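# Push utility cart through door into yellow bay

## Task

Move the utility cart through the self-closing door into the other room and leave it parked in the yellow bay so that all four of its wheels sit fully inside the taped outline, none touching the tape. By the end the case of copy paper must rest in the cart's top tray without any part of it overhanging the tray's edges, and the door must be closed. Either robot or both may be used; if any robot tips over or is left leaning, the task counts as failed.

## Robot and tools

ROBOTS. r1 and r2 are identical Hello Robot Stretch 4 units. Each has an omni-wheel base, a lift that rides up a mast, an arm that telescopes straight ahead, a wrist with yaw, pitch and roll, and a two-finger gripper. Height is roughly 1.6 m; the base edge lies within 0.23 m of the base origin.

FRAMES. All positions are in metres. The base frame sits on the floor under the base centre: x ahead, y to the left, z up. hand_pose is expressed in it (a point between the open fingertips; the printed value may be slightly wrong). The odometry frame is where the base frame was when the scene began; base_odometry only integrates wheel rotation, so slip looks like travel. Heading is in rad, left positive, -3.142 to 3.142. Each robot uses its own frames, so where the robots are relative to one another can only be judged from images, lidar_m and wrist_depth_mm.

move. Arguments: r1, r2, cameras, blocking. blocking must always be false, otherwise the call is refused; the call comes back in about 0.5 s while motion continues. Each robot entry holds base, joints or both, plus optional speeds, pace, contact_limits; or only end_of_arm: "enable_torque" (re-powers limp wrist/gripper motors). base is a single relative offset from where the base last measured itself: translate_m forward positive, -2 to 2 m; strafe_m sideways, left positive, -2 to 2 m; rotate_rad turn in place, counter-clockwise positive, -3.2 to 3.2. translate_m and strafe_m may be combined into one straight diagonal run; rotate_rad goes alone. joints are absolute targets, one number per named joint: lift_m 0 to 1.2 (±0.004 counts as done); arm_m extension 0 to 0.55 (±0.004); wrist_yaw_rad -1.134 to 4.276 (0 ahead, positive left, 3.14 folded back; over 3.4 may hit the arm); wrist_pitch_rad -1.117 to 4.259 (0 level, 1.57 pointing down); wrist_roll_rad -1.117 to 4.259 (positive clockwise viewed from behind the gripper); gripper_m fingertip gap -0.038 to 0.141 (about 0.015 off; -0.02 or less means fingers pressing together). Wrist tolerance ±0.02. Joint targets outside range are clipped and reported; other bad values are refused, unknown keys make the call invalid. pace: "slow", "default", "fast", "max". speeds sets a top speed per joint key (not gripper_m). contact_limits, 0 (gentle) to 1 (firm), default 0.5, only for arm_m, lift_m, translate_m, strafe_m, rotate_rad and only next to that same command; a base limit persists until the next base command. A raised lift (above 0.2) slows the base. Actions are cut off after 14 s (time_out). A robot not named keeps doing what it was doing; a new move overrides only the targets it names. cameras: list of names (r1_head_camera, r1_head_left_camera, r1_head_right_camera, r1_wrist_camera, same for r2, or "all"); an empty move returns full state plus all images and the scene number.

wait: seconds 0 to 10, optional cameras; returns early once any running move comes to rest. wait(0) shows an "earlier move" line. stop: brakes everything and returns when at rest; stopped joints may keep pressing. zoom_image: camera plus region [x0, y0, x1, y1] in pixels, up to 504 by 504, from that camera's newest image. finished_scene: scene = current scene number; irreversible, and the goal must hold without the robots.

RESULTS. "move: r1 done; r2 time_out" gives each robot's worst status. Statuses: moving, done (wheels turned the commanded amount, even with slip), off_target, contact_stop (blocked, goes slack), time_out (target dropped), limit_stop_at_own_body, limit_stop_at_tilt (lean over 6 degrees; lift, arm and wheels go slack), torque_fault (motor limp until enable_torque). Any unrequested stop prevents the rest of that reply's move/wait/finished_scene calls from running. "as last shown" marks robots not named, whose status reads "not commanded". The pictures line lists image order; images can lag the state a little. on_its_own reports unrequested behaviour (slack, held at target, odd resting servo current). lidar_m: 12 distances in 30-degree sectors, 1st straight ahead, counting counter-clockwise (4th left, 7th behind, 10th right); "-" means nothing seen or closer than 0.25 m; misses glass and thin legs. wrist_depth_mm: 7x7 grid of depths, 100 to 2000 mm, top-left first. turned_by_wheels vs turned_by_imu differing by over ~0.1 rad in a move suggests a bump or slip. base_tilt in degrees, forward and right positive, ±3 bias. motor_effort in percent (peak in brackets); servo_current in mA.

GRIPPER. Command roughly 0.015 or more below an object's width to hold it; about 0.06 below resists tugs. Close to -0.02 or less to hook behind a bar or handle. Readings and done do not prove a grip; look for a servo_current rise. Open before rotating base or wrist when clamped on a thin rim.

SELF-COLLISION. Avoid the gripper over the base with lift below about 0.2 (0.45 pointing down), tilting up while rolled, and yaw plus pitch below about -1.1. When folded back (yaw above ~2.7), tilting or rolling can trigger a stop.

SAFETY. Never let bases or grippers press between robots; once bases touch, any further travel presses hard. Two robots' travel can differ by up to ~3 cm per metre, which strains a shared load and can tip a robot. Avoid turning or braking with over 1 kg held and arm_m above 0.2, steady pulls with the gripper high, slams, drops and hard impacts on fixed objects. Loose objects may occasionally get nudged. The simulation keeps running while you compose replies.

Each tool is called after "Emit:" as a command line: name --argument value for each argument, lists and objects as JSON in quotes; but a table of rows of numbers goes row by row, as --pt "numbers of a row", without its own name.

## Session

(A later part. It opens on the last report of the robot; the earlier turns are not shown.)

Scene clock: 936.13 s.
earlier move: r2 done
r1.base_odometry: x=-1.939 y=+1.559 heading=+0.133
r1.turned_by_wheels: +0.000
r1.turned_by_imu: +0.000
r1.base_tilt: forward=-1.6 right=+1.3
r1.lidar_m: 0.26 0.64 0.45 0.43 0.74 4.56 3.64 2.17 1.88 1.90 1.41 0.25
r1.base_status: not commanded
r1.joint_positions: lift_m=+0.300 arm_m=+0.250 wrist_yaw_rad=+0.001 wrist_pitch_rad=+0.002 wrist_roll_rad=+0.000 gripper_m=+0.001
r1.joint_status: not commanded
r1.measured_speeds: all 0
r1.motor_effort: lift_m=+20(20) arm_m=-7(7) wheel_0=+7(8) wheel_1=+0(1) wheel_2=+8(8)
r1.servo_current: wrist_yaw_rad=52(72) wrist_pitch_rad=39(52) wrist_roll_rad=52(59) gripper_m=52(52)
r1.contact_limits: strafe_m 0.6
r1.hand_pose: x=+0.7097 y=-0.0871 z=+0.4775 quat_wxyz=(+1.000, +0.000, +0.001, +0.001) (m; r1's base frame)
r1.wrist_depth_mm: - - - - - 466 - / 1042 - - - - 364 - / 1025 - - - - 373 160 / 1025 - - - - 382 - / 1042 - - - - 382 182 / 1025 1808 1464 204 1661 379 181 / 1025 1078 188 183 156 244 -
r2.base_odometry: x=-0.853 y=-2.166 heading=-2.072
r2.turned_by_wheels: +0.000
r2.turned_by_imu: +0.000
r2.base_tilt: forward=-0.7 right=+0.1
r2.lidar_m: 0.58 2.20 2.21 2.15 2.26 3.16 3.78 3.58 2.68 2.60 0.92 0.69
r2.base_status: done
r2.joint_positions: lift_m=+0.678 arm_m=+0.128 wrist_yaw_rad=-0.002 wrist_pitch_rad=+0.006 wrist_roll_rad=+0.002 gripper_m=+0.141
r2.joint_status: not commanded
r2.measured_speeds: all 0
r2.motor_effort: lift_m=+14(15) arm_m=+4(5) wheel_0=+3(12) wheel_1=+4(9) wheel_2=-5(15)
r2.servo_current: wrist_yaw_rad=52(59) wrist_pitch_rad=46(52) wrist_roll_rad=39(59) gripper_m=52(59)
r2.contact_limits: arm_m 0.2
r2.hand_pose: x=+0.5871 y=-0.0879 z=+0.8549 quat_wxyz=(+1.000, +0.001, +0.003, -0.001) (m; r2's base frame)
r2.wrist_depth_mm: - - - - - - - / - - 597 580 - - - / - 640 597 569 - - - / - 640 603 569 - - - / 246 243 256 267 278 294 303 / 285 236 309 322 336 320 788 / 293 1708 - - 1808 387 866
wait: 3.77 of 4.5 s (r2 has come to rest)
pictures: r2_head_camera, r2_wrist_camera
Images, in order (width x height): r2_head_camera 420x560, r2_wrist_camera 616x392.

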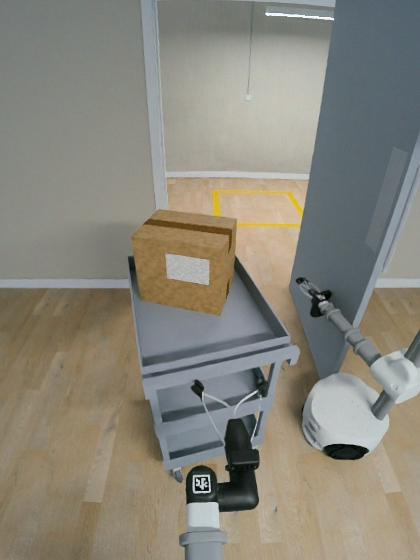

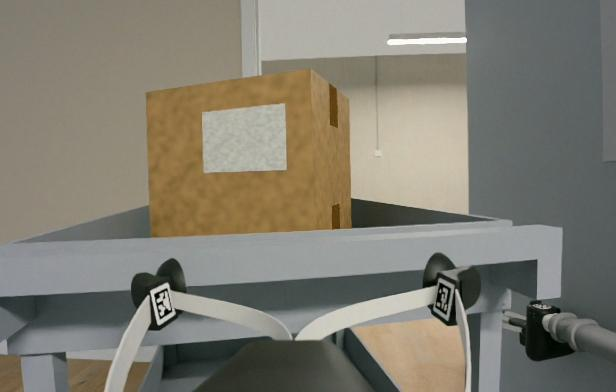

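Emit:
move --blocking false --r2 '{"base": {"translate_m": -0.08}, "joints": {"wrist_roll_rad": 1.57, "gripper_m": 0.13, "lift_m": 0.688}, "pace": "default"}'

Emit:
wait --seconds 2.5

Emit:
wait --seconds 1 --cameras '["r2_head_camera", "r2_wrist_camera"]'

Scene clock: 1092.27 s.
move: r2 moving
r1: as last shown
r1.base_tilt: forward=-1.5 right=+1.2
r1.lidar_m: 0.25 0.61 0.46 0.45 0.72 4.54 3.66 2.15 1.88 1.91 1.40 0.25
r1.motor_effort: lift_m=+20(20) arm_m=-7(7) wheel_0=+7(8) wheel_1=+1(1) wheel_2=+8(8)
r1.servo_current: wrist_yaw_rad=39(65) wrist_pitch_rad=46(46) wrist_roll_rad=59(65) gripper_m=46(52)
r1.contact_limits: strafe_m 0.6
r1.wrist_depth_mm: - - - - - 469 - / 1025 - - - - 368 - / 1025 - - - - 375 160 / 1025 - - - - 379 - / 1042 - - - - 382 182 / 1025 1756 1537 204 1708 379 180 / 1008 1098 187 183 156 244 -
r2.base_odometry: x=-0.838 y=-2.139 heading=-2.072
r2.turned_by_wheels: +0.000
r2.turned_by_imu: +0.000
r2.base_tilt: forward=-0.6 right=+0.1
r2.lidar_m: 0.60 2.26 2.23 2.15 2.28 3.18 3.75 3.58 2.68 2.57 0.96 0.73
r2.base_status: translate_m moving
r2.joint_positions: lift_m=+0.688 arm_m=+0.128 wrist_yaw_rad=-0.002 wrist_pitch_rad=+0.006 wrist_roll_rad=+0.589 gripper_m=+0.132
r2.joint_status: lift_m moving; wrist_roll_rad moving; gripper_m moving
r2.measured_speeds: translate_m=-0.122 strafe_m=+0.001 rotate_rad=+0.005 lift_m=+0.000 arm_m=+0.000 wrist_yaw_rad=+0.000 wrist_pitch_rad=+0.000 wrist_roll_rad=+1.820
r2.motor_effort: lift_m=+25(25) arm_m=+5(5) wheel_0=-9(9) wheel_1=-8(8) wheel_2=+13(13)
r2.servo_current: wrist_yaw_rad=39(52) wrist_pitch_rad=46(52) wrist_roll_rad=59(104) gripper_m=39(91)
r2.contact_limits: arm_m 0.2
r2.hand_pose: x=+0.5871 y=-0.0879 z=+0.8643 quat_wxyz=(+0.957, +0.290, +0.002, -0.002) (m; r2's base frame)
r2.wrist_depth_mm: - 1756 - - - - - / - - - - - - - / - - 591 778 - 332 - / - 654 609 597 314 382 891 / - 661 634 300 366 399 - / - 187 273 343 192 410 415 / - 270 324 - - - 402
pictures: none

Scene clock: 1093.27 s.
earlier move: r2 done
r1.base_odometry: x=-1.939 y=+1.559 heading=+0.133
r1.turned_by_wheels: +0.000
r1.turned_by_imu: +0.000
r1.base_tilt: forward=-1.6 right=+1.3
r1.lidar_m: 0.26 0.61 0.44 0.44 0.74 1.12 3.67 2.16 1.89 1.89 1.40 0.25
r1.base_status: not commanded
r1.joint_positions: lift_m=+0.300 arm_m=+0.250 wrist_yaw_rad=+0.001 wrist_pitch_rad=+0.002 wrist_roll_rad=+0.000 gripper_m=+0.001
r1.joint_status: not commanded
r1.measured_speeds: all 0
r1.motor_effort: lift_m=+20(20) arm_m=-7(7) wheel_0=+7(8) wheel_1=+0(1) wheel_2=+8(8)
r1.servo_current: wrist_yaw_rad=59(72) wrist_pitch_rad=46(52) wrist_roll_rad=52(65) gripper_m=46(52)
r1.contact_limits: strafe_m 0.6
r1.hand_pose: x=+0.7097 y=-0.0871 z=+0.4775 quat_wxyz=(+1.000, +0.000, +0.001, +0.001) (m; r1's base frame)
r1.wrist_depth_mm: - - - - - 469 - / 1025 - - - - 366 - / 1025 - - - - 373 159 / 1008 - - - - 379 - / 1025 - - - - 382 182 / 1025 1708 1499 204 1708 379 180 / 1042 1098 187 183 156 243 -
r2.base_odometry: x=-0.815 y=-2.096 heading=-2.072
r2.turned_by_wheels: +0.000
r2.turned_by_imu: +0.000
r2.base_tilt: forward=-0.6 right=+0.1
r2.lidar_m: 0.64 2.30 2.22 2.14 2.23 3.17 3.67 3.61 2.67 2.58 1.05 0.76
r2.base_status: done
r2.joint_positions: lift_m=+0.688 arm_m=+0.128 wrist_yaw_rad=-0.002 wrist_pitch_rad=+0.006 wrist_roll_rad=+1.568 gripper_m=+0.130
r2.joint_status: all done
r2.measured_speeds: all 0
r2.motor_effort: lift_m=+21(25) arm_m=+4(5) wheel_0=-3(10) wheel_1=-4(8) wheel_2=+3(13)
r2.servo_current: wrist_yaw_rad=46(59) wrist_pitch_rad=39(52) wrist_roll_rad=52(117) gripper_m=52(91)
r2.contact_limits: arm_m 0.2
r2.hand_pose: x=+0.5871 y=-0.0879 z=+0.8643 quat_wxyz=(+0.708, +0.706, +0.001, -0.003) (m; r2's base frame)
r2.wrist_depth_mm: - - - - - - 1182 / - - - 427 - 1708 452 / - - - 427 - 1618 436 / 1808 - - 415 1025 - 415 / - - 634 402 407 - - / - 186 218 336 193 - - / - - 699 - - - -
wait: 1.00 of 2.5 s (r2 has come to rest)
pictures: none

Scene clock: 1094.27 s.
r1.base_odometry: x=-1.939 y=+1.559 heading=+0.133
r1.turned_by_wheels: +0.000
r1.turned_by_imu: +0.000
r1.base_tilt: forward=-1.5 right=+1.3
r1.lidar_m: 0.25 0.61 0.46 0.44 0.74 1.09 3.67 2.17 1.89 1.89 1.41 0.26
r1.base_status: not commanded
r1.joint_positions: lift_m=+0.300 arm_m=+0.250 wrist_yaw_rad=+0.001 wrist_pitch_rad=+0.002 wrist_roll_rad=+0.000 gripper_m=+0.001
r1.joint_status: not commanded
r1.measured_speeds: all 0
r1.motor_effort: lift_m=+20(20) arm_m=-7(7) wheel_0=+8(8) wheel_1=+0(1) wheel_2=+8(8)
r1.servo_current: wrist_yaw_rad=39(72) wrist_pitch_rad=33(52) wrist_roll_rad=46(65) gripper_m=52(52)
r1.contact_limits: strafe_m 0.6
r1.hand_pose: x=+0.7097 y=-0.0871 z=+0.4775 quat_wxyz=(+1.000, +0.000, +0.001, +0.001) (m; r1's base frame)
r1.wrist_depth_mm: - - - - - 469 - / 1042 - - - - 366 - / 1060 - - - - 375 160 / 1025 - - - - 382 - / 1025 - - - - 382 182 / 1042 1756 1464 203 1708 379 180 / 1042 1078 187 183 156 242 -
r2.base_odometry: x=-0.815 y=-2.096 heading=-2.072
r2.turned_by_wheels: +0.000
r2.turned_by_imu: +0.000
r2.base_tilt: forward=-0.6 right=+0.1
r2.lidar_m: 0.64 2.33 2.22 2.16 2.25 3.18 3.70 3.59 2.68 2.59 1.02 0.76
r2.base_status: done
r2.joint_positions: lift_m=+0.688 arm_m=+0.128 wrist_yaw_rad=-0.002 wrist_pitch_rad=+0.006 wrist_roll_rad=+1.568 gripper_m=+0.130
r2.joint_status: all done
r2.measured_speeds: all 0
r2.motor_effort: lift_m=+21(25) arm_m=+5(5) wheel_0=-3(10) wheel_1=-3(8) wheel_2=+4(13)
r2.servo_current: wrist_yaw_rad=52(59) wrist_pitch_rad=46(52) wrist_roll_rad=52(117) gripper_m=52(91)
r2.contact_limits: arm_m 0.2
r2.hand_pose: x=+0.5871 y=-0.0879 z=+0.8643 quat_wxyz=(+0.708, +0.706, +0.001, -0.003) (m; r2's base frame)
r2.wrist_depth_mm: - - - - - - 1182 / - - - 427 - 1661 452 / 1863 - - 427 - 1618 433 / 1863 - - 415 1025 - 415 / - - 634 399 407 - - / - 186 218 334 193 - - / - - 707 - - - -
wait: 1.00 s; at rest by 0.27 s
pictures: r2_head_camera, r2_wrist_camera
Images, in order (width x height): r2_head_camera 420x560, r2_wrist_camera 616x392.

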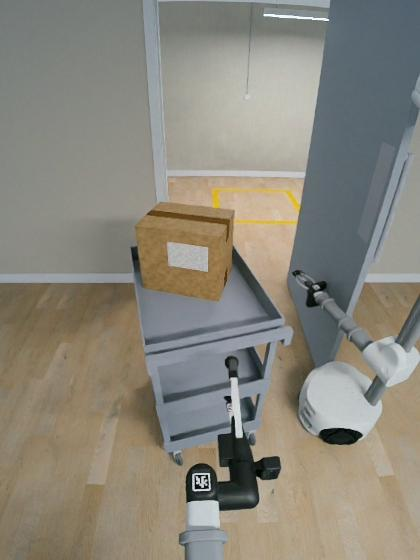

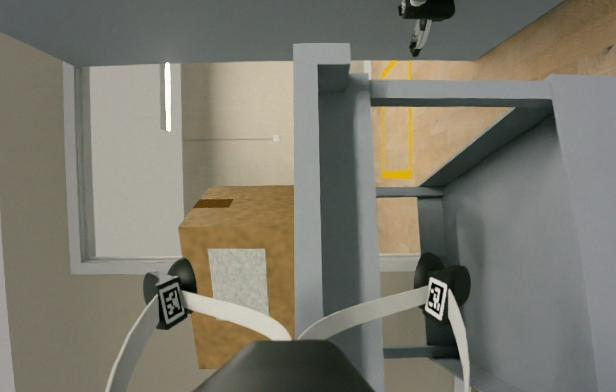

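Emit:
move --blocking false --r2 '{"base": {"translate_m": 0.21}, "pace": "slow", "contact_limits": {"translate_m": 0.3}}'

Emit:
wait --seconds 3

Emit:
move --blocking false --cameras '["r2_wrist_camera"]'

Scene clock: 1101.10 s.
move: r2 moving
r1: as last shown
r1.base_tilt: forward=-1.6 right=+1.3
r1.lidar_m: 0.25 0.61 0.46 0.43 0.73 1.08 3.65 2.14 1.90 1.91 1.39 0.26
r1.motor_effort: lift_m=+20(20) arm_m=-7(7) wheel_0=+7(8) wheel_1=+0(0) wheel_2=+8(8)
r1.servo_current: wrist_yaw_rad=52(59) wrist_pitch_rad=46(46) wrist_roll_rad=46(59) gripper_m=46(52)
r1.contact_limits: strafe_m 0.6
r1.wrist_depth_mm: - - - - - 466 - / 1042 - - - - 366 - / 1008 - - - - 375 159 / 1008 - - - - 382 - / 1078 - - - - 384 181 / 1025 1708 1464 202 1708 377 181 / 1025 1118 187 183 155 242 -
r2.base_odometry: x=-0.820 y=-2.107 heading=-2.072
r2.turned_by_wheels: +0.000
r2.turned_by_imu: +0.001
r2.base_tilt: forward=-0.7 right=+0.0
r2.lidar_m: 0.62 2.29 2.23 2.16 2.27 3.18 3.72 3.62 2.67 2.60 1.02 0.74
r2.base_status: translate_m moving
r2.joint_positions: lift_m=+0.688 arm_m=+0.128 wrist_yaw_rad=-0.002 wrist_pitch_rad=+0.006 wrist_roll_rad=+1.568 gripper_m=+0.130
r2.joint_status: not commanded
r2.measured_speeds: translate_m=+0.049 strafe_m=+0.000 rotate_rad=+0.003 lift_m=+0.000 arm_m=+0.000 wrist_yaw_rad=+0.000 wrist_pitch_rad=+0.000 wrist_roll_rad=+0.000
r2.motor_effort: lift_m=+21(21) arm_m=+4(5) wheel_0=+4(8) wheel_1=+5(6) wheel_2=-10(11)
r2.servo_current: wrist_yaw_rad=46(52) wrist_pitch_rad=46(52) wrist_roll_rad=46(59) gripper_m=52(52)
r2.contact_limits: arm_m 0.2; translate_m 0.3
r2.hand_pose: x=+0.5871 y=-0.0879 z=+0.8643 quat_wxyz=(+0.708, +0.706, +0.001, -0.003) (m; r2's base frame)
r2.wrist_depth_mm: - - - - - - 1160 / - - - 421 - 1618 439 / - - - 418 - 1708 424 / 1808 - - 407 1008 - - / - - 621 392 394 - - / - 186 216 325 193 - - / - - 691 - - - -
pictures: none

Scene clock: 1104.00 s.
earlier move: r2 done
r1.base_odometry: x=-1.939 y=+1.559 heading=+0.133
r1.turned_by_wheels: +0.000
r1.turned_by_imu: +0.000
r1.base_tilt: forward=-1.6 right=+1.3
r1.lidar_m: 0.26 0.61 0.47 0.45 0.66 4.56 3.68 2.14 1.89 1.92 1.41 0.26
r1.base_status: not commanded
r1.joint_positions: lift_m=+0.300 arm_m=+0.250 wrist_yaw_rad=+0.001 wrist_pitch_rad=+0.002 wrist_roll_rad=+0.000 gripper_m=+0.001
r1.joint_status: not commanded
r1.measured_speeds: all 0
r1.motor_effort: lift_m=+20(20) arm_m=-7(7) wheel_0=+8(8) wheel_1=+0(0) wheel_2=+8(8)
r1.servo_current: wrist_yaw_rad=59(78) wrist_pitch_rad=46(52) wrist_roll_rad=59(65) gripper_m=52(59)
r1.contact_limits: strafe_m 0.6
r1.hand_pose: x=+0.7097 y=-0.0871 z=+0.4775 quat_wxyz=(+1.000, +0.000, +0.001, +0.001) (m; r1's base frame)
r1.wrist_depth_mm: - - - - - 462 - / 1042 - - - - 368 - / 1025 - - - - 373 160 / 1008 - - - - 382 - / 1025 - - - - 382 181 / 1042 1708 1464 204 1661 379 180 / 1025 1098 187 182 155 243 -
r2.base_odometry: x=-0.915 y=-2.280 heading=-2.072
r2.turned_by_wheels: +0.000
r2.turned_by_imu: +0.001
r2.base_tilt: forward=-0.6 right=+0.1
r2.lidar_m: 0.47 0.48 2.22 2.15 2.27 3.15 3.94 3.57 2.70 2.60 0.83 0.55
r2.base_status: done
r2.joint_positions: lift_m=+0.688 arm_m=+0.128 wrist_yaw_rad=-0.002 wrist_pitch_rad=+0.006 wrist_roll_rad=+1.568 gripper_m=+0.130
r2.joint_status: not commanded
r2.measured_speeds: all 0
r2.motor_effort: lift_m=+21(21) arm_m=+4(5) wheel_0=+4(9) wheel_1=+4(8) wheel_2=-5(11)
r2.servo_current: wrist_yaw_rad=52(59) wrist_pitch_rad=46(52) wrist_roll_rad=46(59) gripper_m=46(59)
r2.contact_limits: arm_m 0.2; translate_m 0.3
r2.hand_pose: x=+0.5871 y=-0.0879 z=+0.8643 quat_wxyz=(+0.708, +0.706, +0.001, -0.003) (m; r2's base frame)
r2.wrist_depth_mm: - - - 200 265 273 1060 / - - - 194 258 1499 1118 / - - - 187 248 1708 569 / - - 640 181 241 798 - / 1618 - 459 175 234 - - / - 189 462 169 224 186 - / - - 500 - 222 - -
wait: 2.90 of 3 s (r2 has come to rest)
pictures: none

Scene clock: 1104.00 s.
r1.base_odometry: x=-1.939 y=+1.559 heading=+0.133
r1.turned_by_wheels: +0.000
r1.turned_by_imu: +0.000
r1.base_tilt: forward=-1.6 right=+1.3
r1.lidar_m: 0.26 0.61 0.47 0.45 0.66 4.56 3.68 2.14 1.89 1.92 1.41 0.26
r1.base_status: not commanded
r1.joint_positions: lift_m=+0.300 arm_m=+0.250 wrist_yaw_rad=+0.001 wrist_pitch_rad=+0.002 wrist_roll_rad=+0.000 gripper_m=+0.001
r1.joint_status: not commanded
r1.measured_speeds: all 0
r1.motor_effort: lift_m=+20(20) arm_m=-7(7) wheel_0=+8(8) wheel_1=+0(0) wheel_2=+8(8)
r1.servo_current: wrist_yaw_rad=59(78) wrist_pitch_rad=46(52) wrist_roll_rad=59(65) gripper_m=52(59)
r1.contact_limits: strafe_m 0.6
r1.hand_pose: x=+0.7097 y=-0.0871 z=+0.4775 quat_wxyz=(+1.000, +0.000, +0.001, +0.001) (m; r1's base frame)
r1.wrist_depth_mm: - - - - - 462 - / 1042 - - - - 368 - / 1025 - - - - 373 160 / 1008 - - - - 382 - / 1025 - - - - 382 181 / 1042 1708 1464 204 1661 379 180 / 1025 1098 187 182 155 243 -
r2.base_odometry: x=-0.915 y=-2.280 heading=-2.072
r2.turned_by_wheels: +0.000
r2.turned_by_imu: +0.000
r2.base_tilt: forward=-0.6 right=+0.1
r2.lidar_m: 0.47 0.48 2.22 2.15 2.27 3.15 3.94 3.57 2.70 2.60 0.83 0.55
r2.base_status: done
r2.joint_positions: lift_m=+0.688 arm_m=+0.128 wrist_yaw_rad=-0.002 wrist_pitch_rad=+0.006 wrist_roll_rad=+1.568 gripper_m=+0.130
r2.joint_status: not commanded
r2.measured_speeds: all 0
r2.motor_effort: lift_m=+21(21) arm_m=+4(5) wheel_0=+4(9) wheel_1=+4(8) wheel_2=-5(11)
r2.servo_current: wrist_yaw_rad=52(59) wrist_pitch_rad=46(52) wrist_roll_rad=46(59) gripper_m=46(59)
r2.contact_limits: arm_m 0.2; translate_m 0.3
r2.hand_pose: x=+0.5871 y=-0.0879 z=+0.8643 quat_wxyz=(+0.708, +0.706, +0.001, -0.003) (m; r2's base frame)
r2.wrist_depth_mm: - - - 200 265 273 1060 / - - - 194 258 1499 1118 / - - - 187 248 1708 569 / - - 640 181 241 798 - / 1618 - 459 175 234 - - / - 189 462 169 224 186 - / - - 500 - 222 - -
pictures: r2_wrist_camera
Images, in order (width x height): r2_wrist_camera 616x392.

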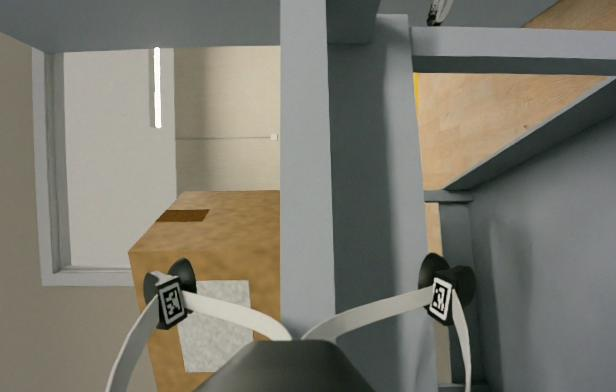

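Emit:
move --blocking false --r2 '{"joints": {"gripper_m": -0.025}}'

Emit:
wait --seconds 2

Emit:
move --blocking false --r2 '{"base": {"translate_m": -0.5}, "pace": "slow"}'

Emit:
wait --seconds 6

Emit:
wait --seconds 0.5 --cameras '["r2_head_camera", "r2_wrist_camera"]'

Scene clock: 1113.90 s.
move: r2 moving
r1: as last shown
r1.lidar_m: 0.25 0.63 0.47 0.45 0.66 4.55 3.66 2.17 1.88 1.89 1.39 0.25
r1.motor_effort: lift_m=+20(20) arm_m=-7(7) wheel_0=+8(8) wheel_1=+1(1) wheel_2=+8(8)
r1.servo_current: wrist_yaw_rad=52(59) wrist_pitch_rad=39(52) wrist_roll_rad=39(52) gripper_m=52(52)
r1.contact_limits: strafe_m 0.6
r1.wrist_depth_mm: - - - - - 469 - / 1060 - - - - 364 - / 1025 - - - - 373 159 / 1008 - - - - 379 - / 1042 - - - - 379 181 / 1025 1756 1430 203 1661 379 180 / 1042 1078 188 183 155 243 -
r2.base_odometry: x=-0.915 y=-2.280 heading=-2.072
r2.turned_by_wheels: +0.000
r2.turned_by_imu: +0.000
r2.base_tilt: forward=-0.7 right=+0.1
r2.lidar_m: 0.50 0.48 2.23 2.14 2.28 3.18 3.93 3.59 2.69 2.60 0.81 0.57
r2.base_status: not commanded
r2.joint_positions: lift_m=+0.688 arm_m=+0.128 wrist_yaw_rad=-0.002 wrist_pitch_rad=+0.006 wrist_roll_rad=+1.568 gripper_m=+0.117
r2.joint_status: gripper_m moving
r2.measured_speeds: all 0
r2.motor_effort: lift_m=+21(21) arm_m=+4(5) wheel_0=+4(4) wheel_1=+4(4) wheel_2=-5(5)
r2.servo_current: wrist_yaw_rad=52(52) wrist_pitch_rad=39(52) wrist_roll_rad=46(52) gripper_m=85(85)
r2.contact_limits: arm_m 0.2; translate_m 0.3
r2.hand_pose: x=+0.5871 y=-0.0879 z=+0.8643 quat_wxyz=(+0.708, +0.706, +0.001, -0.003) (m; r2's base frame)
r2.wrist_depth_mm: - - - 202 266 272 1042 / 1618 - - 194 259 1464 1118 / - - - 187 249 1661 - / - - 640 182 242 831 - / - 512 459 176 234 831 - / - 189 200 170 195 - - / - 492 504 - 222 - -
pictures: none

Scene clock: 1115.73 s.
earlier move: r2 done
r1.base_odometry: x=-1.939 y=+1.559 heading=+0.133
r1.turned_by_wheels: +0.000
r1.turned_by_imu: +0.000
r1.base_tilt: forward=-1.6 right=+1.2
r1.lidar_m: 0.25 0.63 0.46 0.45 0.66 4.56 3.70 2.13 1.90 1.91 1.41 0.25
r1.base_status: not commanded
r1.joint_positions: lift_m=+0.300 arm_m=+0.250 wrist_yaw_rad=+0.001 wrist_pitch_rad=+0.002 wrist_roll_rad=+0.000 gripper_m=+0.001
r1.joint_status: not commanded
r1.measured_speeds: all 0
r1.motor_effort: lift_m=+20(20) arm_m=-7(7) wheel_0=+7(8) wheel_1=+0(1) wheel_2=+8(8)
r1.servo_current: wrist_yaw_rad=52(72) wrist_pitch_rad=33(52) wrist_roll_rad=46(65) gripper_m=46(52)
r1.contact_limits: strafe_m 0.6
r1.hand_pose: x=+0.7097 y=-0.0871 z=+0.4775 quat_wxyz=(+1.000, +0.000, +0.001, +0.001) (m; r1's base frame)
r1.wrist_depth_mm: - - - - - 466 - / 1042 - - - - 364 - / 1008 - - - - 375 159 / 1025 - - - - 382 - / 1025 - - - - 379 181 / 1042 1756 1499 203 1661 382 181 / 1025 1078 187 183 156 244 -
r2.base_odometry: x=-0.915 y=-2.280 heading=-2.072
r2.turned_by_wheels: +0.000
r2.turned_by_imu: +0.000
r2.base_tilt: forward=-0.6 right=+0.1
r2.lidar_m: 0.48 0.52 2.22 2.12 2.25 3.17 3.95 3.61 2.69 2.60 0.81 0.60
r2.base_status: not commanded
r2.joint_positions: lift_m=+0.688 arm_m=+0.128 wrist_yaw_rad=-0.001 wrist_pitch_rad=+0.008 wrist_roll_rad=+1.568 gripper_m=-0.023
r2.joint_status: all done
r2.measured_speeds: all 0
r2.motor_effort: lift_m=+21(21) arm_m=+4(5) wheel_0=+2(4) wheel_1=+1(4) wheel_2=-2(5)
r2.servo_current: wrist_yaw_rad=39(52) wrist_pitch_rad=52(72) wrist_roll_rad=39(59) gripper_m=143(319)
r2.contact_limits: arm_m 0.2; translate_m 0.3
r2.hand_pose: x=+0.5871 y=-0.0877 z=+0.8637 quat_wxyz=(+0.708, +0.706, +0.002, -0.003) (m; r2's base frame)
r2.wrist_depth_mm: - - - 227 249 1576 1160 / - - - 221 283 300 298 / - - - 212 276 1708 504 / - - 683 206 265 831 - / 1618 - 484 199 257 854 - / - 484 186 196 177 768 - / - - 521 - 244 - -
wait: 1.83 of 2 s (r2 has come to rest)
pictures: none

Scene clock: 1116.23 s.
move: r2 moving
r1: as last shown
r1.base_tilt: forward=-1.6 right=+1.3
r1.lidar_m: 0.25 0.66 0.47 0.45 0.66 4.56 3.66 2.14 1.90 1.89 1.41 0.25
r1.motor_effort: lift_m=+20(20) arm_m=-7(7) wheel_0=+7(8) wheel_1=+0(0) wheel_2=+8(8)
r1.servo_current: wrist_yaw_rad=52(65) wrist_pitch_rad=33(52) wrist_roll_rad=52(59) gripper_m=46(52)
r1.contact_limits: strafe_m 0.6
r1.wrist_depth_mm: - - - - - 466 - / 1060 - - - - 366 - / 1008 - - - - 373 159 / 1025 - - - - 382 - / 1025 - - - - 379 181 / 1042 1708 1499 204 1661 379 180 / 1025 1118 187 183 155 244 -
r2.base_odometry: x=-0.910 y=-2.270 heading=-2.072
r2.turned_by_wheels: +0.000
r2.turned_by_imu: +0.000
r2.base_tilt: forward=-0.6 right=+0.0
r2.lidar_m: 0.52 0.52 2.21 2.14 2.26 3.16 3.90 3.59 2.68 2.59 0.84 0.60
r2.base_status: translate_m moving
r2.joint_positions: lift_m=+0.688 arm_m=+0.128 wrist_yaw_rad=-0.001 wrist_pitch_rad=+0.008 wrist_roll_rad=+1.568 gripper_m=-0.023
r2.joint_status: not commanded
r2.measured_speeds: translate_m=-0.049 strafe_m=+0.000 rotate_rad=+0.000 lift_m=+0.000 arm_m=+0.000 wrist_yaw_rad=+0.000 wrist_pitch_rad=+0.000 wrist_roll_rad=+0.000
r2.motor_effort: lift_m=+21(21) arm_m=+4(5) wheel_0=-7(7) wheel_1=-7(7) wheel_2=+10(12)
r2.servo_current: wrist_yaw_rad=52(52) wrist_pitch_rad=46(52) wrist_roll_rad=59(59) gripper_m=137(143)
r2.contact_limits: arm_m 0.2
r2.hand_pose: x=+0.5872 y=-0.0877 z=+0.8637 quat_wxyz=(+0.708, +0.706, +0.002, -0.003) (m; r2's base frame)
r2.wrist_depth_mm: - - - 224 285 293 1098 / - - - 217 282 301 301 / - - - 210 273 1756 500 / 1618 - 654 204 266 842 - / 1661 - 484 199 257 866 - / - 488 186 195 177 768 - / - - 530 - 245 - -
pictures: none

Scene clock: 1122.03 s.
earlier move: r2 done
r1.base_odometry: x=-1.939 y=+1.559 heading=+0.133
r1.turned_by_wheels: +0.000
r1.turned_by_imu: +0.000
r1.base_tilt: forward=-1.6 right=+1.3
r1.lidar_m: 0.25 1.57 0.59 0.54 0.63 1.21 3.66 2.16 1.90 1.91 1.39 0.25
r1.base_status: not commanded
r1.joint_positions: lift_m=+0.300 arm_m=+0.250 wrist_yaw_rad=+0.001 wrist_pitch_rad=+0.002 wrist_roll_rad=+0.000 gripper_m=+0.001
r1.joint_status: not commanded
r1.measured_speeds: all 0
r1.motor_effort: lift_m=+20(20) arm_m=-7(7) wheel_0=+7(8) wheel_1=+0(1) wheel_2=+8(8)
r1.servo_current: wrist_yaw_rad=52(78) wrist_pitch_rad=39(52) wrist_roll_rad=52(65) gripper_m=46(59)
r1.contact_limits: strafe_m 0.6
r1.hand_pose: x=+0.7097 y=-0.0871 z=+0.4775 quat_wxyz=(+1.000, +0.000, +0.001, +0.001) (m; r1's base frame)
r1.wrist_depth_mm: - - - - - 469 - / 1060 - - - - 366 - / 1008 - - - - 375 160 / 1025 - - - - 379 - / 1060 - - - - 382 182 / 1042 1756 1464 204 1756 379 180 / 1025 1078 187 183 156 243 -
r2.base_odometry: x=-0.675 y=-1.842 heading=-2.072
r2.turned_by_wheels: +0.000
r2.turned_by_imu: +0.002
r2.base_tilt: forward=-0.7 right=+0.0
r2.lidar_m: 0.49 0.52 2.23 2.16 2.28 3.20 3.37 3.52 2.66 2.57 2.73 0.60
r2.base_status: done
r2.joint_positions: lift_m=+0.688 arm_m=+0.128 wrist_yaw_rad=+0.004 wrist_pitch_rad=+0.008 wrist_roll_rad=+1.568 gripper_m=-0.023
r2.joint_status: not commanded
r2.measured_speeds: all 0
r2.motor_effort: lift_m=+21(21) arm_m=+4(5) wheel_0=-3(10) wheel_1=-4(9) wheel_2=+7(14)
r2.servo_current: wrist_yaw_rad=52(65) wrist_pitch_rad=59(59) wrist_roll_rad=59(65) gripper_m=137(143)
r2.contact_limits: arm_m 0.2
r2.hand_pose: x=+0.5876 y=-0.0864 z=+0.8637 quat_wxyz=(+0.708, +0.706, +0.004, -0.002) (m; r2's base frame)
r2.wrist_depth_mm: - - - 225 259 - 1160 / - - - 220 283 297 298 / - - - 212 273 1708 517 / - - 676 206 266 820 - / - - 484 200 259 854 - / - - 186 195 177 768 - / - - 535 - - - -
wait: 5.80 of 6 s (r2 has come to rest)
pictures: none

Scene clock: 1122.53 s.
r1.base_odometry: x=-1.939 y=+1.559 heading=+0.133
r1.turned_by_wheels: +0.000
r1.turned_by_imu: +0.000
r1.base_tilt: forward=-1.6 right=+1.3
r1.lidar_m: 0.25 1.57 0.58 0.56 0.62 1.22 3.67 2.16 1.89 1.90 1.40 0.25
r1.base_status: not commanded
r1.joint_positions: lift_m=+0.300 arm_m=+0.250 wrist_yaw_rad=+0.001 wrist_pitch_rad=+0.002 wrist_roll_rad=+0.000 gripper_m=+0.001
r1.joint_status: not commanded
r1.measured_speeds: all 0
r1.motor_effort: lift_m=+20(20) arm_m=-7(7) wheel_0=+7(8) wheel_1=+0(1) wheel_2=+8(8)
r1.servo_current: wrist_yaw_rad=52(78) wrist_pitch_rad=46(52) wrist_roll_rad=46(65) gripper_m=52(59)
r1.contact_limits: strafe_m 0.6
r1.hand_pose: x=+0.7097 y=-0.0871 z=+0.4775 quat_wxyz=(+1.000, +0.000, +0.001, +0.001) (m; r1's base frame)
r1.wrist_depth_mm: - - - - - 469 - / 1042 - - - - 366 - / 1042 - - - - 375 160 / 1025 - - - - 382 - / 1042 - - - - 384 182 / 1042 1708 1464 204 1661 379 180 / 1025 1098 188 183 155 243 -
r2.base_odometry: x=-0.675 y=-1.842 heading=-2.072
r2.turned_by_wheels: +0.000
r2.turned_by_imu: +0.000
r2.base_tilt: forward=-0.7 right=+0.0
r2.lidar_m: 0.50 0.52 2.22 2.16 2.27 3.19 3.37 3.48 2.67 2.57 2.74 0.58
r2.base_status: done
r2.joint_positions: lift_m=+0.688 arm_m=+0.128 wrist_yaw_rad=+0.004 wrist_pitch_rad=+0.008 wrist_roll_rad=+1.568 gripper_m=-0.023
r2.joint_status: not commanded
r2.measured_speeds: all 0
r2.motor_effort: lift_m=+21(21) arm_m=+4(5) wheel_0=-2(10) wheel_1=-4(9) wheel_2=+7(14)
r2.servo_current: wrist_yaw_rad=52(65) wrist_pitch_rad=52(59) wrist_roll_rad=59(65) gripper_m=130(143)
r2.contact_limits: arm_m 0.2
r2.hand_pose: x=+0.5876 y=-0.0864 z=+0.8637 quat_wxyz=(+0.708, +0.706, +0.004, -0.002) (m; r2's base frame)
r2.wrist_depth_mm: - - - 225 259 - 1138 / - - - 220 283 297 298 / - - - 211 276 1708 512 / - - 676 206 266 831 - / - - 480 200 258 842 - / - - 185 195 177 768 - / - - 525 - - - -
wait: 0.50 s; at rest by 0.27 s
pictures: r2_head_camera, r2_wrist_camera
Images, in order (width x height): r2_head_camera 420x560, r2_wrist_camera 616x392.

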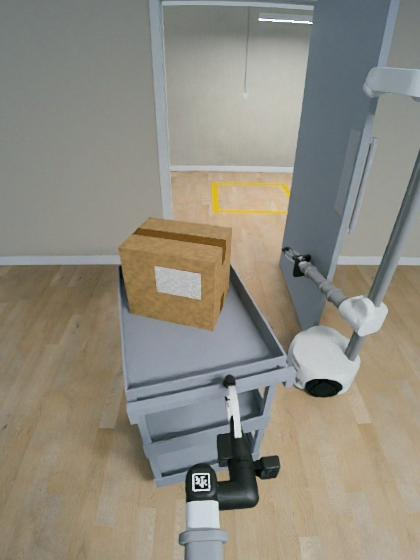

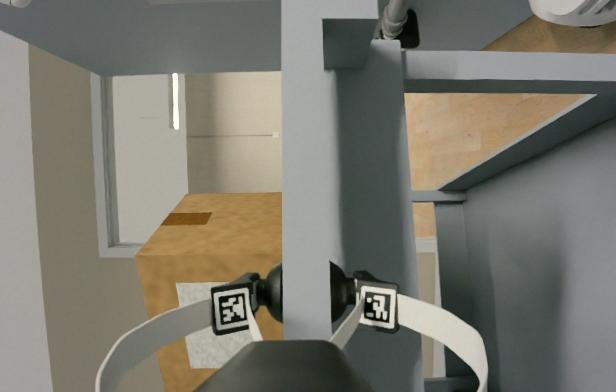

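Emit:
move --blocking false --r2 '{"joints": {"wrist_yaw_rad": -0.27}, "speeds": {"wrist_yaw_rad": 0.12}}'

Emit:
wait --seconds 3

Emit:
wait --seconds 1 --cameras '["r2_head_camera", "r2_wrist_camera"]'

Scene clock: 1141.50 s.
move: r2 moving
r1: as last shown
r1.lidar_m: 0.25 1.56 0.60 0.55 0.60 1.19 3.66 2.13 1.88 1.90 1.41 0.26
r1.motor_effort: lift_m=+20(20) arm_m=-7(7) wheel_0=+8(8) wheel_1=+0(0) wheel_2=+8(8)
r1.servo_current: wrist_yaw_rad=52(59) wrist_pitch_rad=46(46) wrist_roll_rad=46(59) gripper_m=46(52)
r1.contact_limits: strafe_m 0.6
r1.wrist_depth_mm: - - - - - 466 - / 1042 - - - - 366 - / 1025 - - - - 373 160 / 1025 - - - - 379 - / 1025 - - - - 382 182 / 1042 1808 1430 203 1756 384 180 / 1042 1098 187 183 156 244 -
r2.base_odometry: x=-0.675 y=-1.842 heading=-2.072
r2.turned_by_wheels: +0.000
r2.turned_by_imu: +0.001
r2.base_tilt: forward=-0.7 right=+0.1
r2.lidar_m: 0.50 0.50 2.21 2.16 2.29 3.19 3.37 3.50 2.66 2.57 2.72 0.57
r2.base_status: not commanded
r2.joint_positions: lift_m=+0.688 arm_m=+0.128 wrist_yaw_rad=-0.031 wrist_pitch_rad=+0.008 wrist_roll_rad=+1.568 gripper_m=-0.023
r2.joint_status: wrist_yaw_rad moving
r2.measured_speeds: translate_m=+0.000 strafe_m=+0.000 rotate_rad=+0.001 lift_m=+0.000 arm_m=+0.000 wrist_yaw_rad=-0.104 wrist_pitch_rad=+0.000 wrist_roll_rad=+0.000
r2.motor_effort: lift_m=+21(21) arm_m=+4(4) wheel_0=-1(3) wheel_1=-3(4) wheel_2=+7(8)
r2.servo_current: wrist_yaw_rad=156(156) wrist_pitch_rad=52(59) wrist_roll_rad=52(59) gripper_m=137(137)
r2.contact_limits: arm_m 0.2
r2.hand_pose: x=+0.5844 y=-0.0962 z=+0.8637 quat_wxyz=(+0.708, +0.706, -0.008, -0.014) (m; r2's base frame)
r2.wrist_depth_mm: - - - 231 246 - 1042 / - - - 224 289 298 300 / - - - 216 277 1756 535 / - - - 208 267 842 - / - - 496 201 260 854 - / - - 186 195 178 768 - / - - 521 - 246 - -
pictures: none

Scene clock: 1143.80 s.
earlier move: r2 done
r1.base_odometry: x=-1.939 y=+1.559 heading=+0.133
r1.turned_by_wheels: +0.000
r1.turned_by_imu: +0.000
r1.base_tilt: forward=-1.6 right=+1.3
r1.lidar_m: 0.25 1.58 0.62 0.56 0.59 1.22 3.65 2.13 1.88 1.89 1.42 0.25
r1.base_status: not commanded
r1.joint_positions: lift_m=+0.300 arm_m=+0.250 wrist_yaw_rad=+0.001 wrist_pitch_rad=+0.002 wrist_roll_rad=+0.000 gripper_m=+0.001
r1.joint_status: not commanded
r1.measured_speeds: all 0
r1.motor_effort: lift_m=+20(20) arm_m=-7(7) wheel_0=+8(8) wheel_1=+0(1) wheel_2=+8(8)
r1.servo_current: wrist_yaw_rad=46(59) wrist_pitch_rad=46(52) wrist_roll_rad=52(65) gripper_m=39(52)
r1.contact_limits: strafe_m 0.6
r1.hand_pose: x=+0.7097 y=-0.0871 z=+0.4775 quat_wxyz=(+1.000, +0.000, +0.001, +0.001) (m; r1's base frame)
r1.wrist_depth_mm: - - - - - 466 - / 1025 - - - - 364 - / 1025 - - - - 375 160 / 1008 - - - - 382 - / 1042 - - - - 379 182 / 1042 1708 1464 204 1661 379 181 / 1025 1118 187 183 156 243 -
r2.base_odometry: x=-0.675 y=-1.842 heading=-2.072
r2.turned_by_wheels: +0.000
r2.turned_by_imu: +0.000
r2.base_tilt: forward=-0.7 right=+0.1
r2.lidar_m: 0.42 0.72 2.24 2.16 2.28 3.21 3.36 3.49 2.67 2.57 2.73 0.60
r2.base_status: not commanded
r2.joint_positions: lift_m=+0.688 arm_m=+0.128 wrist_yaw_rad=-0.264 wrist_pitch_rad=+0.008 wrist_roll_rad=+1.568 gripper_m=-0.023
r2.joint_status: all done
r2.measured_speeds: all 0
r2.motor_effort: lift_m=+21(21) arm_m=+4(5) wheel_0=+0(3) wheel_1=-3(4) wheel_2=+8(8)
r2.servo_current: wrist_yaw_rad=46(195) wrist_pitch_rad=52(59) wrist_roll_rad=59(59) gripper_m=124(137)
r2.contact_limits: arm_m 0.2
r2.hand_pose: x=+0.5545 y=-0.1595 z=+0.8637 quat_wxyz=(+0.701, +0.700, -0.090, -0.096) (m; r2's base frame)
r2.wrist_depth_mm: - - - - 931 1499 866 / - - - 297 946 1182 891 / - - - 262 340 355 355 / - - - 297 301 1708 496 / - - - 208 270 1808 - / - - 187 191 178 741 - / - 442 445 - 230 - -
wait: 2.30 of 3 s (r2 has come to rest)
pictures: none

Scene clock: 1144.80 s.
r1.base_odometry: x=-1.939 y=+1.559 heading=+0.133
r1.turned_by_wheels: +0.000
r1.turned_by_imu: +0.000
r1.base_tilt: forward=-1.6 right=+1.2
r1.lidar_m: 0.25 1.56 0.61 0.54 0.58 1.21 3.66 2.15 1.89 1.90 1.41 0.25
r1.base_status: not commanded
r1.joint_positions: lift_m=+0.300 arm_m=+0.250 wrist_yaw_rad=+0.001 wrist_pitch_rad=+0.002 wrist_roll_rad=+0.000 gripper_m=+0.001
r1.joint_status: not commanded
r1.measured_speeds: all 0
r1.motor_effort: lift_m=+20(20) arm_m=-7(7) wheel_0=+7(8) wheel_1=+0(1) wheel_2=+8(8)
r1.servo_current: wrist_yaw_rad=46(59) wrist_pitch_rad=39(52) wrist_roll_rad=46(65) gripper_m=46(52)
r1.contact_limits: strafe_m 0.6
r1.hand_pose: x=+0.7097 y=-0.0871 z=+0.4775 quat_wxyz=(+1.000, +0.000, +0.001, +0.001) (m; r1's base frame)
r1.wrist_depth_mm: - - - - - 469 - / 1060 - - - - 366 - / 1025 - - - - 373 159 / 1025 - - - - 379 - / 1060 - - - - 382 182 / 1042 1756 1430 203 1661 382 180 / 1025 1098 187 183 156 244 -
r2.base_odometry: x=-0.675 y=-1.842 heading=-2.072
r2.turned_by_wheels: +0.000
r2.turned_by_imu: +0.000
r2.base_tilt: forward=-0.7 right=+0.0
r2.lidar_m: 0.44 0.74 2.22 2.16 2.28 3.23 3.40 3.49 2.66 2.58 2.69 0.60
r2.base_status: not commanded
r2.joint_positions: lift_m=+0.688 arm_m=+0.128 wrist_yaw_rad=-0.264 wrist_pitch_rad=+0.008 wrist_roll_rad=+1.568 gripper_m=-0.023
r2.joint_status: all done
r2.measured_speeds: all 0
r2.motor_effort: lift_m=+21(21) arm_m=+4(5) wheel_0=+0(3) wheel_1=-2(4) wheel_2=+7(8)
r2.servo_current: wrist_yaw_rad=72(195) wrist_pitch_rad=52(59) wrist_roll_rad=46(59) gripper_m=124(137)
r2.contact_limits: arm_m 0.2
r2.hand_pose: x=+0.5545 y=-0.1595 z=+0.8637 quat_wxyz=(+0.701, +0.700, -0.090, -0.096) (m; r2's base frame)
r2.wrist_depth_mm: - - - - 931 1537 878 / - - - 296 976 1182 878 / - - - 260 338 353 355 / - - - 296 300 1708 500 / - - - 208 268 1863 - / - - 187 191 178 750 - / - 439 442 - 231 - -
wait: 1.00 s; at rest by 0.27 s
pictures: r2_head_camera, r2_wrist_camera
Images, in order (width x height): r2_head_camera 420x560, r2_wrist_camera 616x392.

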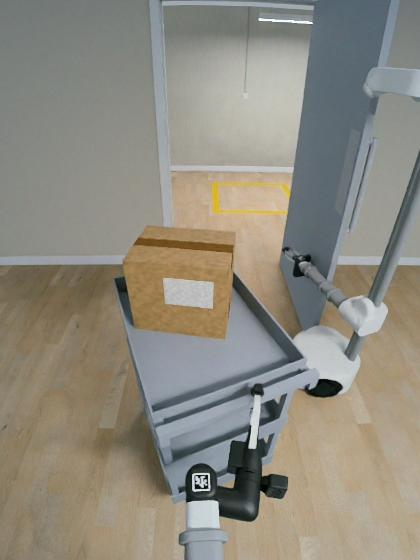

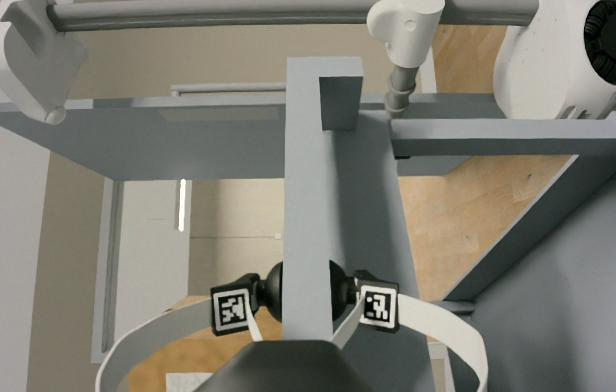

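Emit:
move --blocking false --r2 '{"joints": {"wrist_yaw_rad": 0.0}, "speeds": {"wrist_yaw_rad": 0.6}}'

Emit:
wait --seconds 1.5

Emit:
wait --seconds 0.5 --cameras '["r2_head_camera"]'

Scene clock: 1185.00 s.
move: r2 moving
r1: as last shown
r1.base_tilt: forward=-1.5 right=+1.3
r1.lidar_m: 0.25 1.56 0.64 0.57 0.60 1.22 3.69 2.13 1.89 1.89 1.40 0.25
r1.motor_effort: lift_m=+20(20) arm_m=-7(7) wheel_0=+7(7) wheel_1=+0(1) wheel_2=+8(8)
r1.servo_current: wrist_yaw_rad=39(59) wrist_pitch_rad=46(46) wrist_roll_rad=46(59) gripper_m=46(52)
r1.contact_limits: strafe_m 0.6
r1.wrist_depth_mm: - - - - - 469 - / 1042 - - - - 368 - / 1008 - - - - 375 160 / 1042 - - - - 379 - / 1042 - - - - 382 181 / 1025 1756 1499 203 1661 382 180 / 1042 1098 187 183 155 244 -
r2.base_odometry: x=-0.675 y=-1.842 heading=-2.073
r2.turned_by_wheels: -0.001
r2.turned_by_imu: -0.001
r2.base_tilt: forward=-0.7 right=+0.1
r2.lidar_m: 0.46 0.45 2.23 2.17 2.28 3.20 3.37 3.51 2.67 2.58 2.70 0.57
r2.base_status: not commanded
r2.joint_positions: lift_m=+0.688 arm_m=+0.128 wrist_yaw_rad=-0.053 wrist_pitch_rad=+0.008 wrist_roll_rad=+1.569 gripper_m=-0.024
r2.joint_status: wrist_yaw_rad moving
r2.measured_speeds: translate_m=+0.000 strafe_m=-0.001 rotate_rad=-0.004 lift_m=+0.000 arm_m=+0.000 wrist_yaw_rad=+0.443 wrist_pitch_rad=+0.000 wrist_roll_rad=+0.000
r2.motor_effort: lift_m=+21(21) arm_m=+5(5) wheel_0=-1(1) wheel_1=-3(3) wheel_2=-2(8)
r2.servo_current: wrist_yaw_rad=286(286) wrist_pitch_rad=52(52) wrist_roll_rad=39(52) gripper_m=91(124)
r2.contact_limits: arm_m 0.2
r2.hand_pose: x=+0.5822 y=-0.1026 z=+0.8637 quat_wxyz=(+0.708, +0.706, -0.016, -0.022) (m; r2's base frame)
r2.wrist_depth_mm: 946 1205 1182 236 - 1078 866 / - - - 216 291 307 310 / - - - 204 271 1708 504 / - - - 189 251 1808 - / - - 559 180 238 842 - / - 452 188 167 179 - - / - - 462 - 214 - -
pictures: none

Scene clock: 1185.60 s.
earlier move: r2 done
r1.base_odometry: x=-1.939 y=+1.559 heading=+0.133
r1.turned_by_wheels: +0.000
r1.turned_by_imu: +0.000
r1.base_tilt: forward=-1.6 right=+1.3
r1.lidar_m: 0.25 1.57 0.60 0.55 0.59 1.18 3.66 2.14 1.88 1.92 1.40 0.26
r1.base_status: not commanded
r1.joint_positions: lift_m=+0.300 arm_m=+0.250 wrist_yaw_rad=+0.001 wrist_pitch_rad=+0.002 wrist_roll_rad=+0.000 gripper_m=+0.001
r1.joint_status: not commanded
r1.measured_speeds: all 0
r1.motor_effort: lift_m=+20(20) arm_m=-7(7) wheel_0=+7(8) wheel_1=+0(1) wheel_2=+8(8)
r1.servo_current: wrist_yaw_rad=20(72) wrist_pitch_rad=46(52) wrist_roll_rad=52(59) gripper_m=52(52)
r1.contact_limits: strafe_m 0.6
r1.hand_pose: x=+0.7097 y=-0.0871 z=+0.4775 quat_wxyz=(+1.000, +0.000, +0.001, +0.001) (m; r1's base frame)
r1.wrist_depth_mm: - - - - - 473 - / 1042 - - - - 368 - / 1008 - - - - 375 159 / 1025 - - - - 379 - / 1060 - - - - 379 181 / 1025 1708 1464 204 1661 379 181 / 1025 1098 188 183 156 244 -
r2.base_odometry: x=-0.675 y=-1.842 heading=-2.073
r2.turned_by_wheels: +0.000
r2.turned_by_imu: +0.000
r2.base_tilt: forward=-0.7 right=+0.0
r2.lidar_m: 0.46 0.47 2.24 2.16 2.28 3.21 3.37 3.51 2.67 2.58 2.72 0.55
r2.base_status: not commanded
r2.joint_positions: lift_m=+0.688 arm_m=+0.128 wrist_yaw_rad=-0.001 wrist_pitch_rad=+0.008 wrist_roll_rad=+1.569 gripper_m=-0.024
r2.joint_status: all done
r2.measured_speeds: all 0
r2.motor_effort: lift_m=+21(21) arm_m=+4(5) wheel_0=-4(5) wheel_1=-3(3) wheel_2=-3(8)
r2.servo_current: wrist_yaw_rad=39(286) wrist_pitch_rad=52(59) wrist_roll_rad=39(59) gripper_m=98(124)
r2.contact_limits: arm_m 0.2
r2.hand_pose: x=+0.5872 y=-0.0877 z=+0.8637 quat_wxyz=(+0.708, +0.706, +0.002, -0.003) (m; r2's base frame)
r2.wrist_depth_mm: - - - 209 277 283 287 / - - - 260 267 1537 1160 / - - - 250 255 1661 517 / - - 661 185 245 798 - / - 512 462 178 236 831 - / - - 187 170 179 - - / - - 504 - - - -
wait: 0.60 of 1.5 s (r2 has come to rest)
pictures: none

Scene clock: 1186.10 s.
r1.base_odometry: x=-1.939 y=+1.559 heading=+0.133
r1.turned_by_wheels: +0.000
r1.turned_by_imu: +0.000
r1.base_tilt: forward=-1.6 right=+1.3
r1.lidar_m: 0.26 1.57 0.58 0.56 0.60 1.19 3.67 2.18 1.90 1.90 1.39 0.25
r1.base_status: not commanded
r1.joint_positions: lift_m=+0.300 arm_m=+0.250 wrist_yaw_rad=+0.001 wrist_pitch_rad=+0.002 wrist_roll_rad=+0.000 gripper_m=+0.001
r1.joint_status: not commanded
r1.measured_speeds: all 0
r1.motor_effort: lift_m=+20(20) arm_m=-7(7) wheel_0=+8(8) wheel_1=+0(1) wheel_2=+8(8)
r1.servo_current: wrist_yaw_rad=59(72) wrist_pitch_rad=39(52) wrist_roll_rad=52(59) gripper_m=46(52)
r1.contact_limits: strafe_m 0.6
r1.hand_pose: x=+0.7097 y=-0.0871 z=+0.4775 quat_wxyz=(+1.000, +0.000, +0.001, +0.001) (m; r1's base frame)
r1.wrist_depth_mm: - - - - - 466 - / 1042 - - - - 368 - / 1008 - - - - 375 159 / 1025 - - - - 379 - / 1060 - - - - 382 181 / 1042 1661 1464 202 1708 379 181 / 1025 1098 188 183 155 244 -
r2.base_odometry: x=-0.675 y=-1.842 heading=-2.073
r2.turned_by_wheels: +0.000
r2.turned_by_imu: +0.000
r2.base_tilt: forward=-0.6 right=+0.1
r2.lidar_m: 0.47 0.47 2.25 2.16 2.27 3.22 3.40 3.52 2.65 2.58 2.70 0.58
r2.base_status: not commanded
r2.joint_positions: lift_m=+0.688 arm_m=+0.128 wrist_yaw_rad=-0.001 wrist_pitch_rad=+0.008 wrist_roll_rad=+1.569 gripper_m=-0.024
r2.joint_status: all done
r2.measured_speeds: all 0
r2.motor_effort: lift_m=+21(21) arm_m=+5(5) wheel_0=-4(5) wheel_1=-3(3) wheel_2=-3(8)
r2.servo_current: wrist_yaw_rad=33(286) wrist_pitch_rad=52(59) wrist_roll_rad=46(59) gripper_m=91(124)
r2.contact_limits: arm_m 0.2
r2.hand_pose: x=+0.5872 y=-0.0877 z=+0.8637 quat_wxyz=(+0.708, +0.706, +0.002, -0.003) (m; r2's base frame)
r2.wrist_depth_mm: - - - 210 277 283 287 / - - - 260 268 1576 1138 / - - - 251 255 1576 521 / - - 668 185 246 809 - / - 517 462 179 236 820 - / - - 187 171 179 - - / - - 500 - - - -
wait: 0.50 s; at rest by 0.27 s
pictures: r2_head_camera
Images, in order (width x height): r2_head_camera 420x560.

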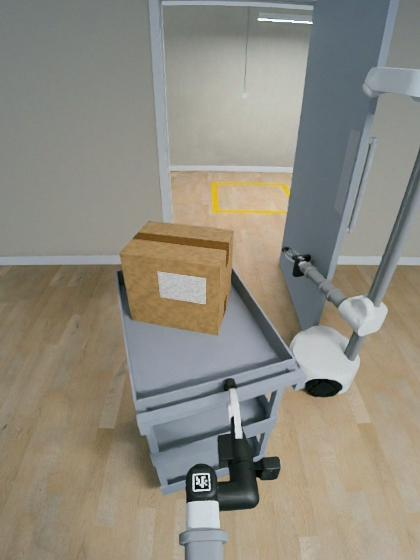

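Emit:
move --blocking false --r2 '{"base": {"strafe_m": 0.22}, "pace": "default"}'

Emit:
wait --seconds 3

Emit:
wait --seconds 1 --cameras '["r2_head_camera", "r2_wrist_camera"]'

Scene clock: 1192.47 s.
move: r2 moving
r1: as last shown
r1.lidar_m: 0.25 1.55 0.61 0.56 0.63 1.22 3.65 2.15 1.89 1.89 1.38 0.26
r1.motor_effort: lift_m=+20(20) arm_m=-7(7) wheel_0=+8(8) wheel_1=+0(0) wheel_2=+8(8)
r1.servo_current: wrist_yaw_rad=52(65) wrist_pitch_rad=46(46) wrist_roll_rad=46(59) gripper_m=46(52)
r1.contact_limits: strafe_m 0.6
r1.wrist_depth_mm: - - - - - 466 - / 1042 - - - - 364 - / 1008 - - - - 373 159 / 1025 - - - - 379 - / 1042 - - - - 384 181 / 1025 1708 1430 203 1708 379 180 / 1008 1098 188 183 156 245 -
r2.base_odometry: x=-0.644 y=-1.859 heading=-2.073
r2.turned_by_wheels: -0.001
r2.turned_by_imu: -0.001
r2.base_tilt: forward=-0.7 right=+0.1
r2.lidar_m: 0.48 0.53 2.22 2.12 2.20 3.16 3.40 3.51 2.72 2.61 2.75 0.56
r2.base_status: strafe_m moving
r2.joint_positions: lift_m=+0.688 arm_m=+0.128 wrist_yaw_rad=-0.007 wrist_pitch_rad=+0.008 wrist_roll_rad=+1.569 gripper_m=-0.024
r2.joint_status: not commanded
r2.measured_speeds: translate_m=+0.000 strafe_m=+0.139 rotate_rad=+0.002 lift_m=+0.000 arm_m=+0.000 wrist_yaw_rad=-0.004 wrist_pitch_rad=+0.000 wrist_roll_rad=+0.000
r2.motor_effort: lift_m=+21(21) arm_m=+5(5) wheel_0=-20(20) wheel_1=+8(10) wheel_2=-2(3)
r2.servo_current: wrist_yaw_rad=59(65) wrist_pitch_rad=46(59) wrist_roll_rad=39(52) gripper_m=91(98)
r2.contact_limits: arm_m 0.2
r2.hand_pose: x=+0.5866 y=-0.0895 z=+0.8637 quat_wxyz=(+0.708, +0.706, +0.000, -0.005) (m; r2's base frame)
r2.wrist_depth_mm: - - - 210 279 286 289 / - - - 260 267 1537 1160 / - - - 192 255 1661 517 / - - 661 183 245 809 - / - 512 462 177 236 831 - / - - 187 168 179 - - / - - 496 - 220 - -
pictures: none

Scene clock: 1194.00 s.
earlier move: r2 done
r1.base_odometry: x=-1.939 y=+1.559 heading=+0.133
r1.turned_by_wheels: +0.000
r1.turned_by_imu: +0.000
r1.base_tilt: forward=-1.6 right=+1.3
r1.lidar_m: 0.26 1.57 1.02 0.58 0.74 4.57 3.67 2.17 1.87 1.88 1.41 0.25
r1.base_status: not commanded
r1.joint_positions: lift_m=+0.300 arm_m=+0.250 wrist_yaw_rad=+0.001 wrist_pitch_rad=+0.002 wrist_roll_rad=+0.000 gripper_m=+0.001
r1.joint_status: not commanded
r1.measured_speeds: all 0
r1.motor_effort: lift_m=+20(20) arm_m=-7(7) wheel_0=+8(8) wheel_1=+0(0) wheel_2=+8(8)
r1.servo_current: wrist_yaw_rad=46(65) wrist_pitch_rad=39(52) wrist_roll_rad=46(65) gripper_m=46(52)
r1.contact_limits: strafe_m 0.6
r1.hand_pose: x=+0.7097 y=-0.0871 z=+0.4775 quat_wxyz=(+1.000, +0.000, +0.001, +0.001) (m; r1's base frame)
r1.wrist_depth_mm: - - - - - 469 - / 1042 - - - - 362 - / 1025 - - - - 373 159 / 1025 - - - - 382 - / 1025 - - - - 382 181 / 1042 1756 1499 203 1708 377 180 / 1042 1098 188 183 156 244 -
r2.base_odometry: x=-0.482 y=-1.948 heading=-2.073
r2.turned_by_wheels: +0.001
r2.turned_by_imu: +0.000
r2.base_tilt: forward=-0.7 right=+0.0
r2.lidar_m: 0.53 0.58 2.00 1.94 2.06 2.89 3.36 3.48 2.90 2.81 1.49 0.54
r2.base_status: done
r2.joint_positions: lift_m=+0.688 arm_m=+0.128 wrist_yaw_rad=-0.003 wrist_pitch_rad=+0.008 wrist_roll_rad=+1.569 gripper_m=-0.024
r2.joint_status: not commanded
r2.measured_speeds: all 0
r2.motor_effort: lift_m=+21(21) arm_m=+4(5) wheel_0=-2(20) wheel_1=+3(11) wheel_2=-1(3)
r2.servo_current: wrist_yaw_rad=52(65) wrist_pitch_rad=46(59) wrist_roll_rad=46(59) gripper_m=91(98)
r2.contact_limits: arm_m 0.2
r2.hand_pose: x=+0.5870 y=-0.0884 z=+0.8637 quat_wxyz=(+0.708, +0.706, +0.002, -0.004) (m; r2's base frame)
r2.wrist_depth_mm: - - - 159 218 1499 1138 / - - - 161 220 1464 - / - - 525 163 224 820 - / - 473 455 165 226 820 - / - - 508 168 229 831 - / - - 187 170 179 - - / - - - - 235 1576 -
wait: 1.53 of 3 s (r2 has come to rest)
pictures: none

Scene clock: 1195.00 s.
r1.base_odometry: x=-1.939 y=+1.559 heading=+0.133
r1.turned_by_wheels: +0.000
r1.turned_by_imu: +0.000
r1.base_tilt: forward=-1.5 right=+1.2
r1.lidar_m: 0.25 1.57 2.69 0.60 0.71 4.56 3.68 2.16 1.89 1.92 1.39 0.25
r1.base_status: not commanded
r1.joint_positions: lift_m=+0.300 arm_m=+0.250 wrist_yaw_rad=+0.001 wrist_pitch_rad=+0.002 wrist_roll_rad=+0.000 gripper_m=+0.001
r1.joint_status: not commanded
r1.measured_speeds: all 0
r1.motor_effort: lift_m=+20(20) arm_m=-7(7) wheel_0=+7(8) wheel_1=+0(0) wheel_2=+8(8)
r1.servo_current: wrist_yaw_rad=39(65) wrist_pitch_rad=39(52) wrist_roll_rad=52(65) gripper_m=46(52)
r1.contact_limits: strafe_m 0.6
r1.hand_pose: x=+0.7097 y=-0.0871 z=+0.4775 quat_wxyz=(+1.000, +0.000, +0.001, +0.001) (m; r1's base frame)
r1.wrist_depth_mm: - - - - - 466 - / 1060 - - - - 364 - / 1025 - - - - 375 160 / 1025 - - - - 382 - / 1042 - - - - 379 181 / 1025 1708 1464 203 1708 379 181 / 1025 1098 187 183 156 244 -
r2.base_odometry: x=-0.482 y=-1.948 heading=-2.073
r2.turned_by_wheels: +0.000
r2.turned_by_imu: +0.000
r2.base_tilt: forward=-0.7 right=+0.1
r2.lidar_m: 0.53 0.58 2.02 1.94 2.05 2.88 3.34 3.50 2.89 2.81 1.48 0.54
r2.base_status: done
r2.joint_positions: lift_m=+0.688 arm_m=+0.128 wrist_yaw_rad=-0.003 wrist_pitch_rad=+0.008 wrist_roll_rad=+1.569 gripper_m=-0.024
r2.joint_status: not commanded
r2.measured_speeds: all 0
r2.motor_effort: lift_m=+21(21) arm_m=+5(5) wheel_0=-2(20) wheel_1=+3(11) wheel_2=-1(3)
r2.servo_current: wrist_yaw_rad=46(65) wrist_pitch_rad=59(59) wrist_roll_rad=59(59) gripper_m=85(98)
r2.contact_limits: arm_m 0.2
r2.hand_pose: x=+0.5870 y=-0.0884 z=+0.8637 quat_wxyz=(+0.708, +0.706, +0.002, -0.004) (m; r2's base frame)
r2.wrist_depth_mm: - - - 159 219 1537 1118 / - - - 161 220 1430 - / - - 525 163 224 820 - / - 466 455 165 226 831 - / - - 508 167 229 842 - / - - 187 170 179 - - / - - - - 234 1537 -
wait: 1.00 s; at rest by 0.27 s
pictures: r2_head_camera, r2_wrist_camera
Images, in order (width x height): r2_head_camera 420x560, r2_wrist_camera 616x392.

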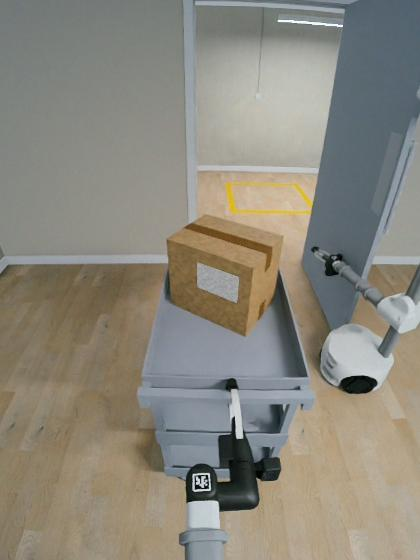

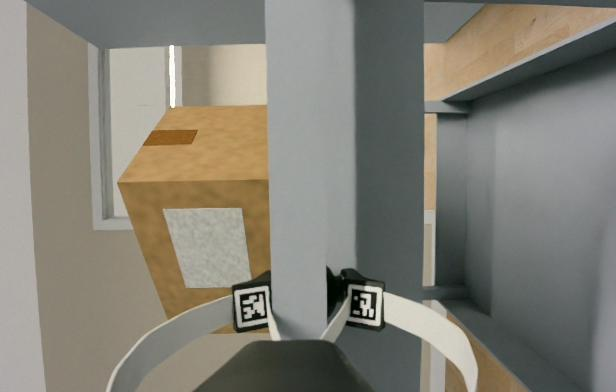

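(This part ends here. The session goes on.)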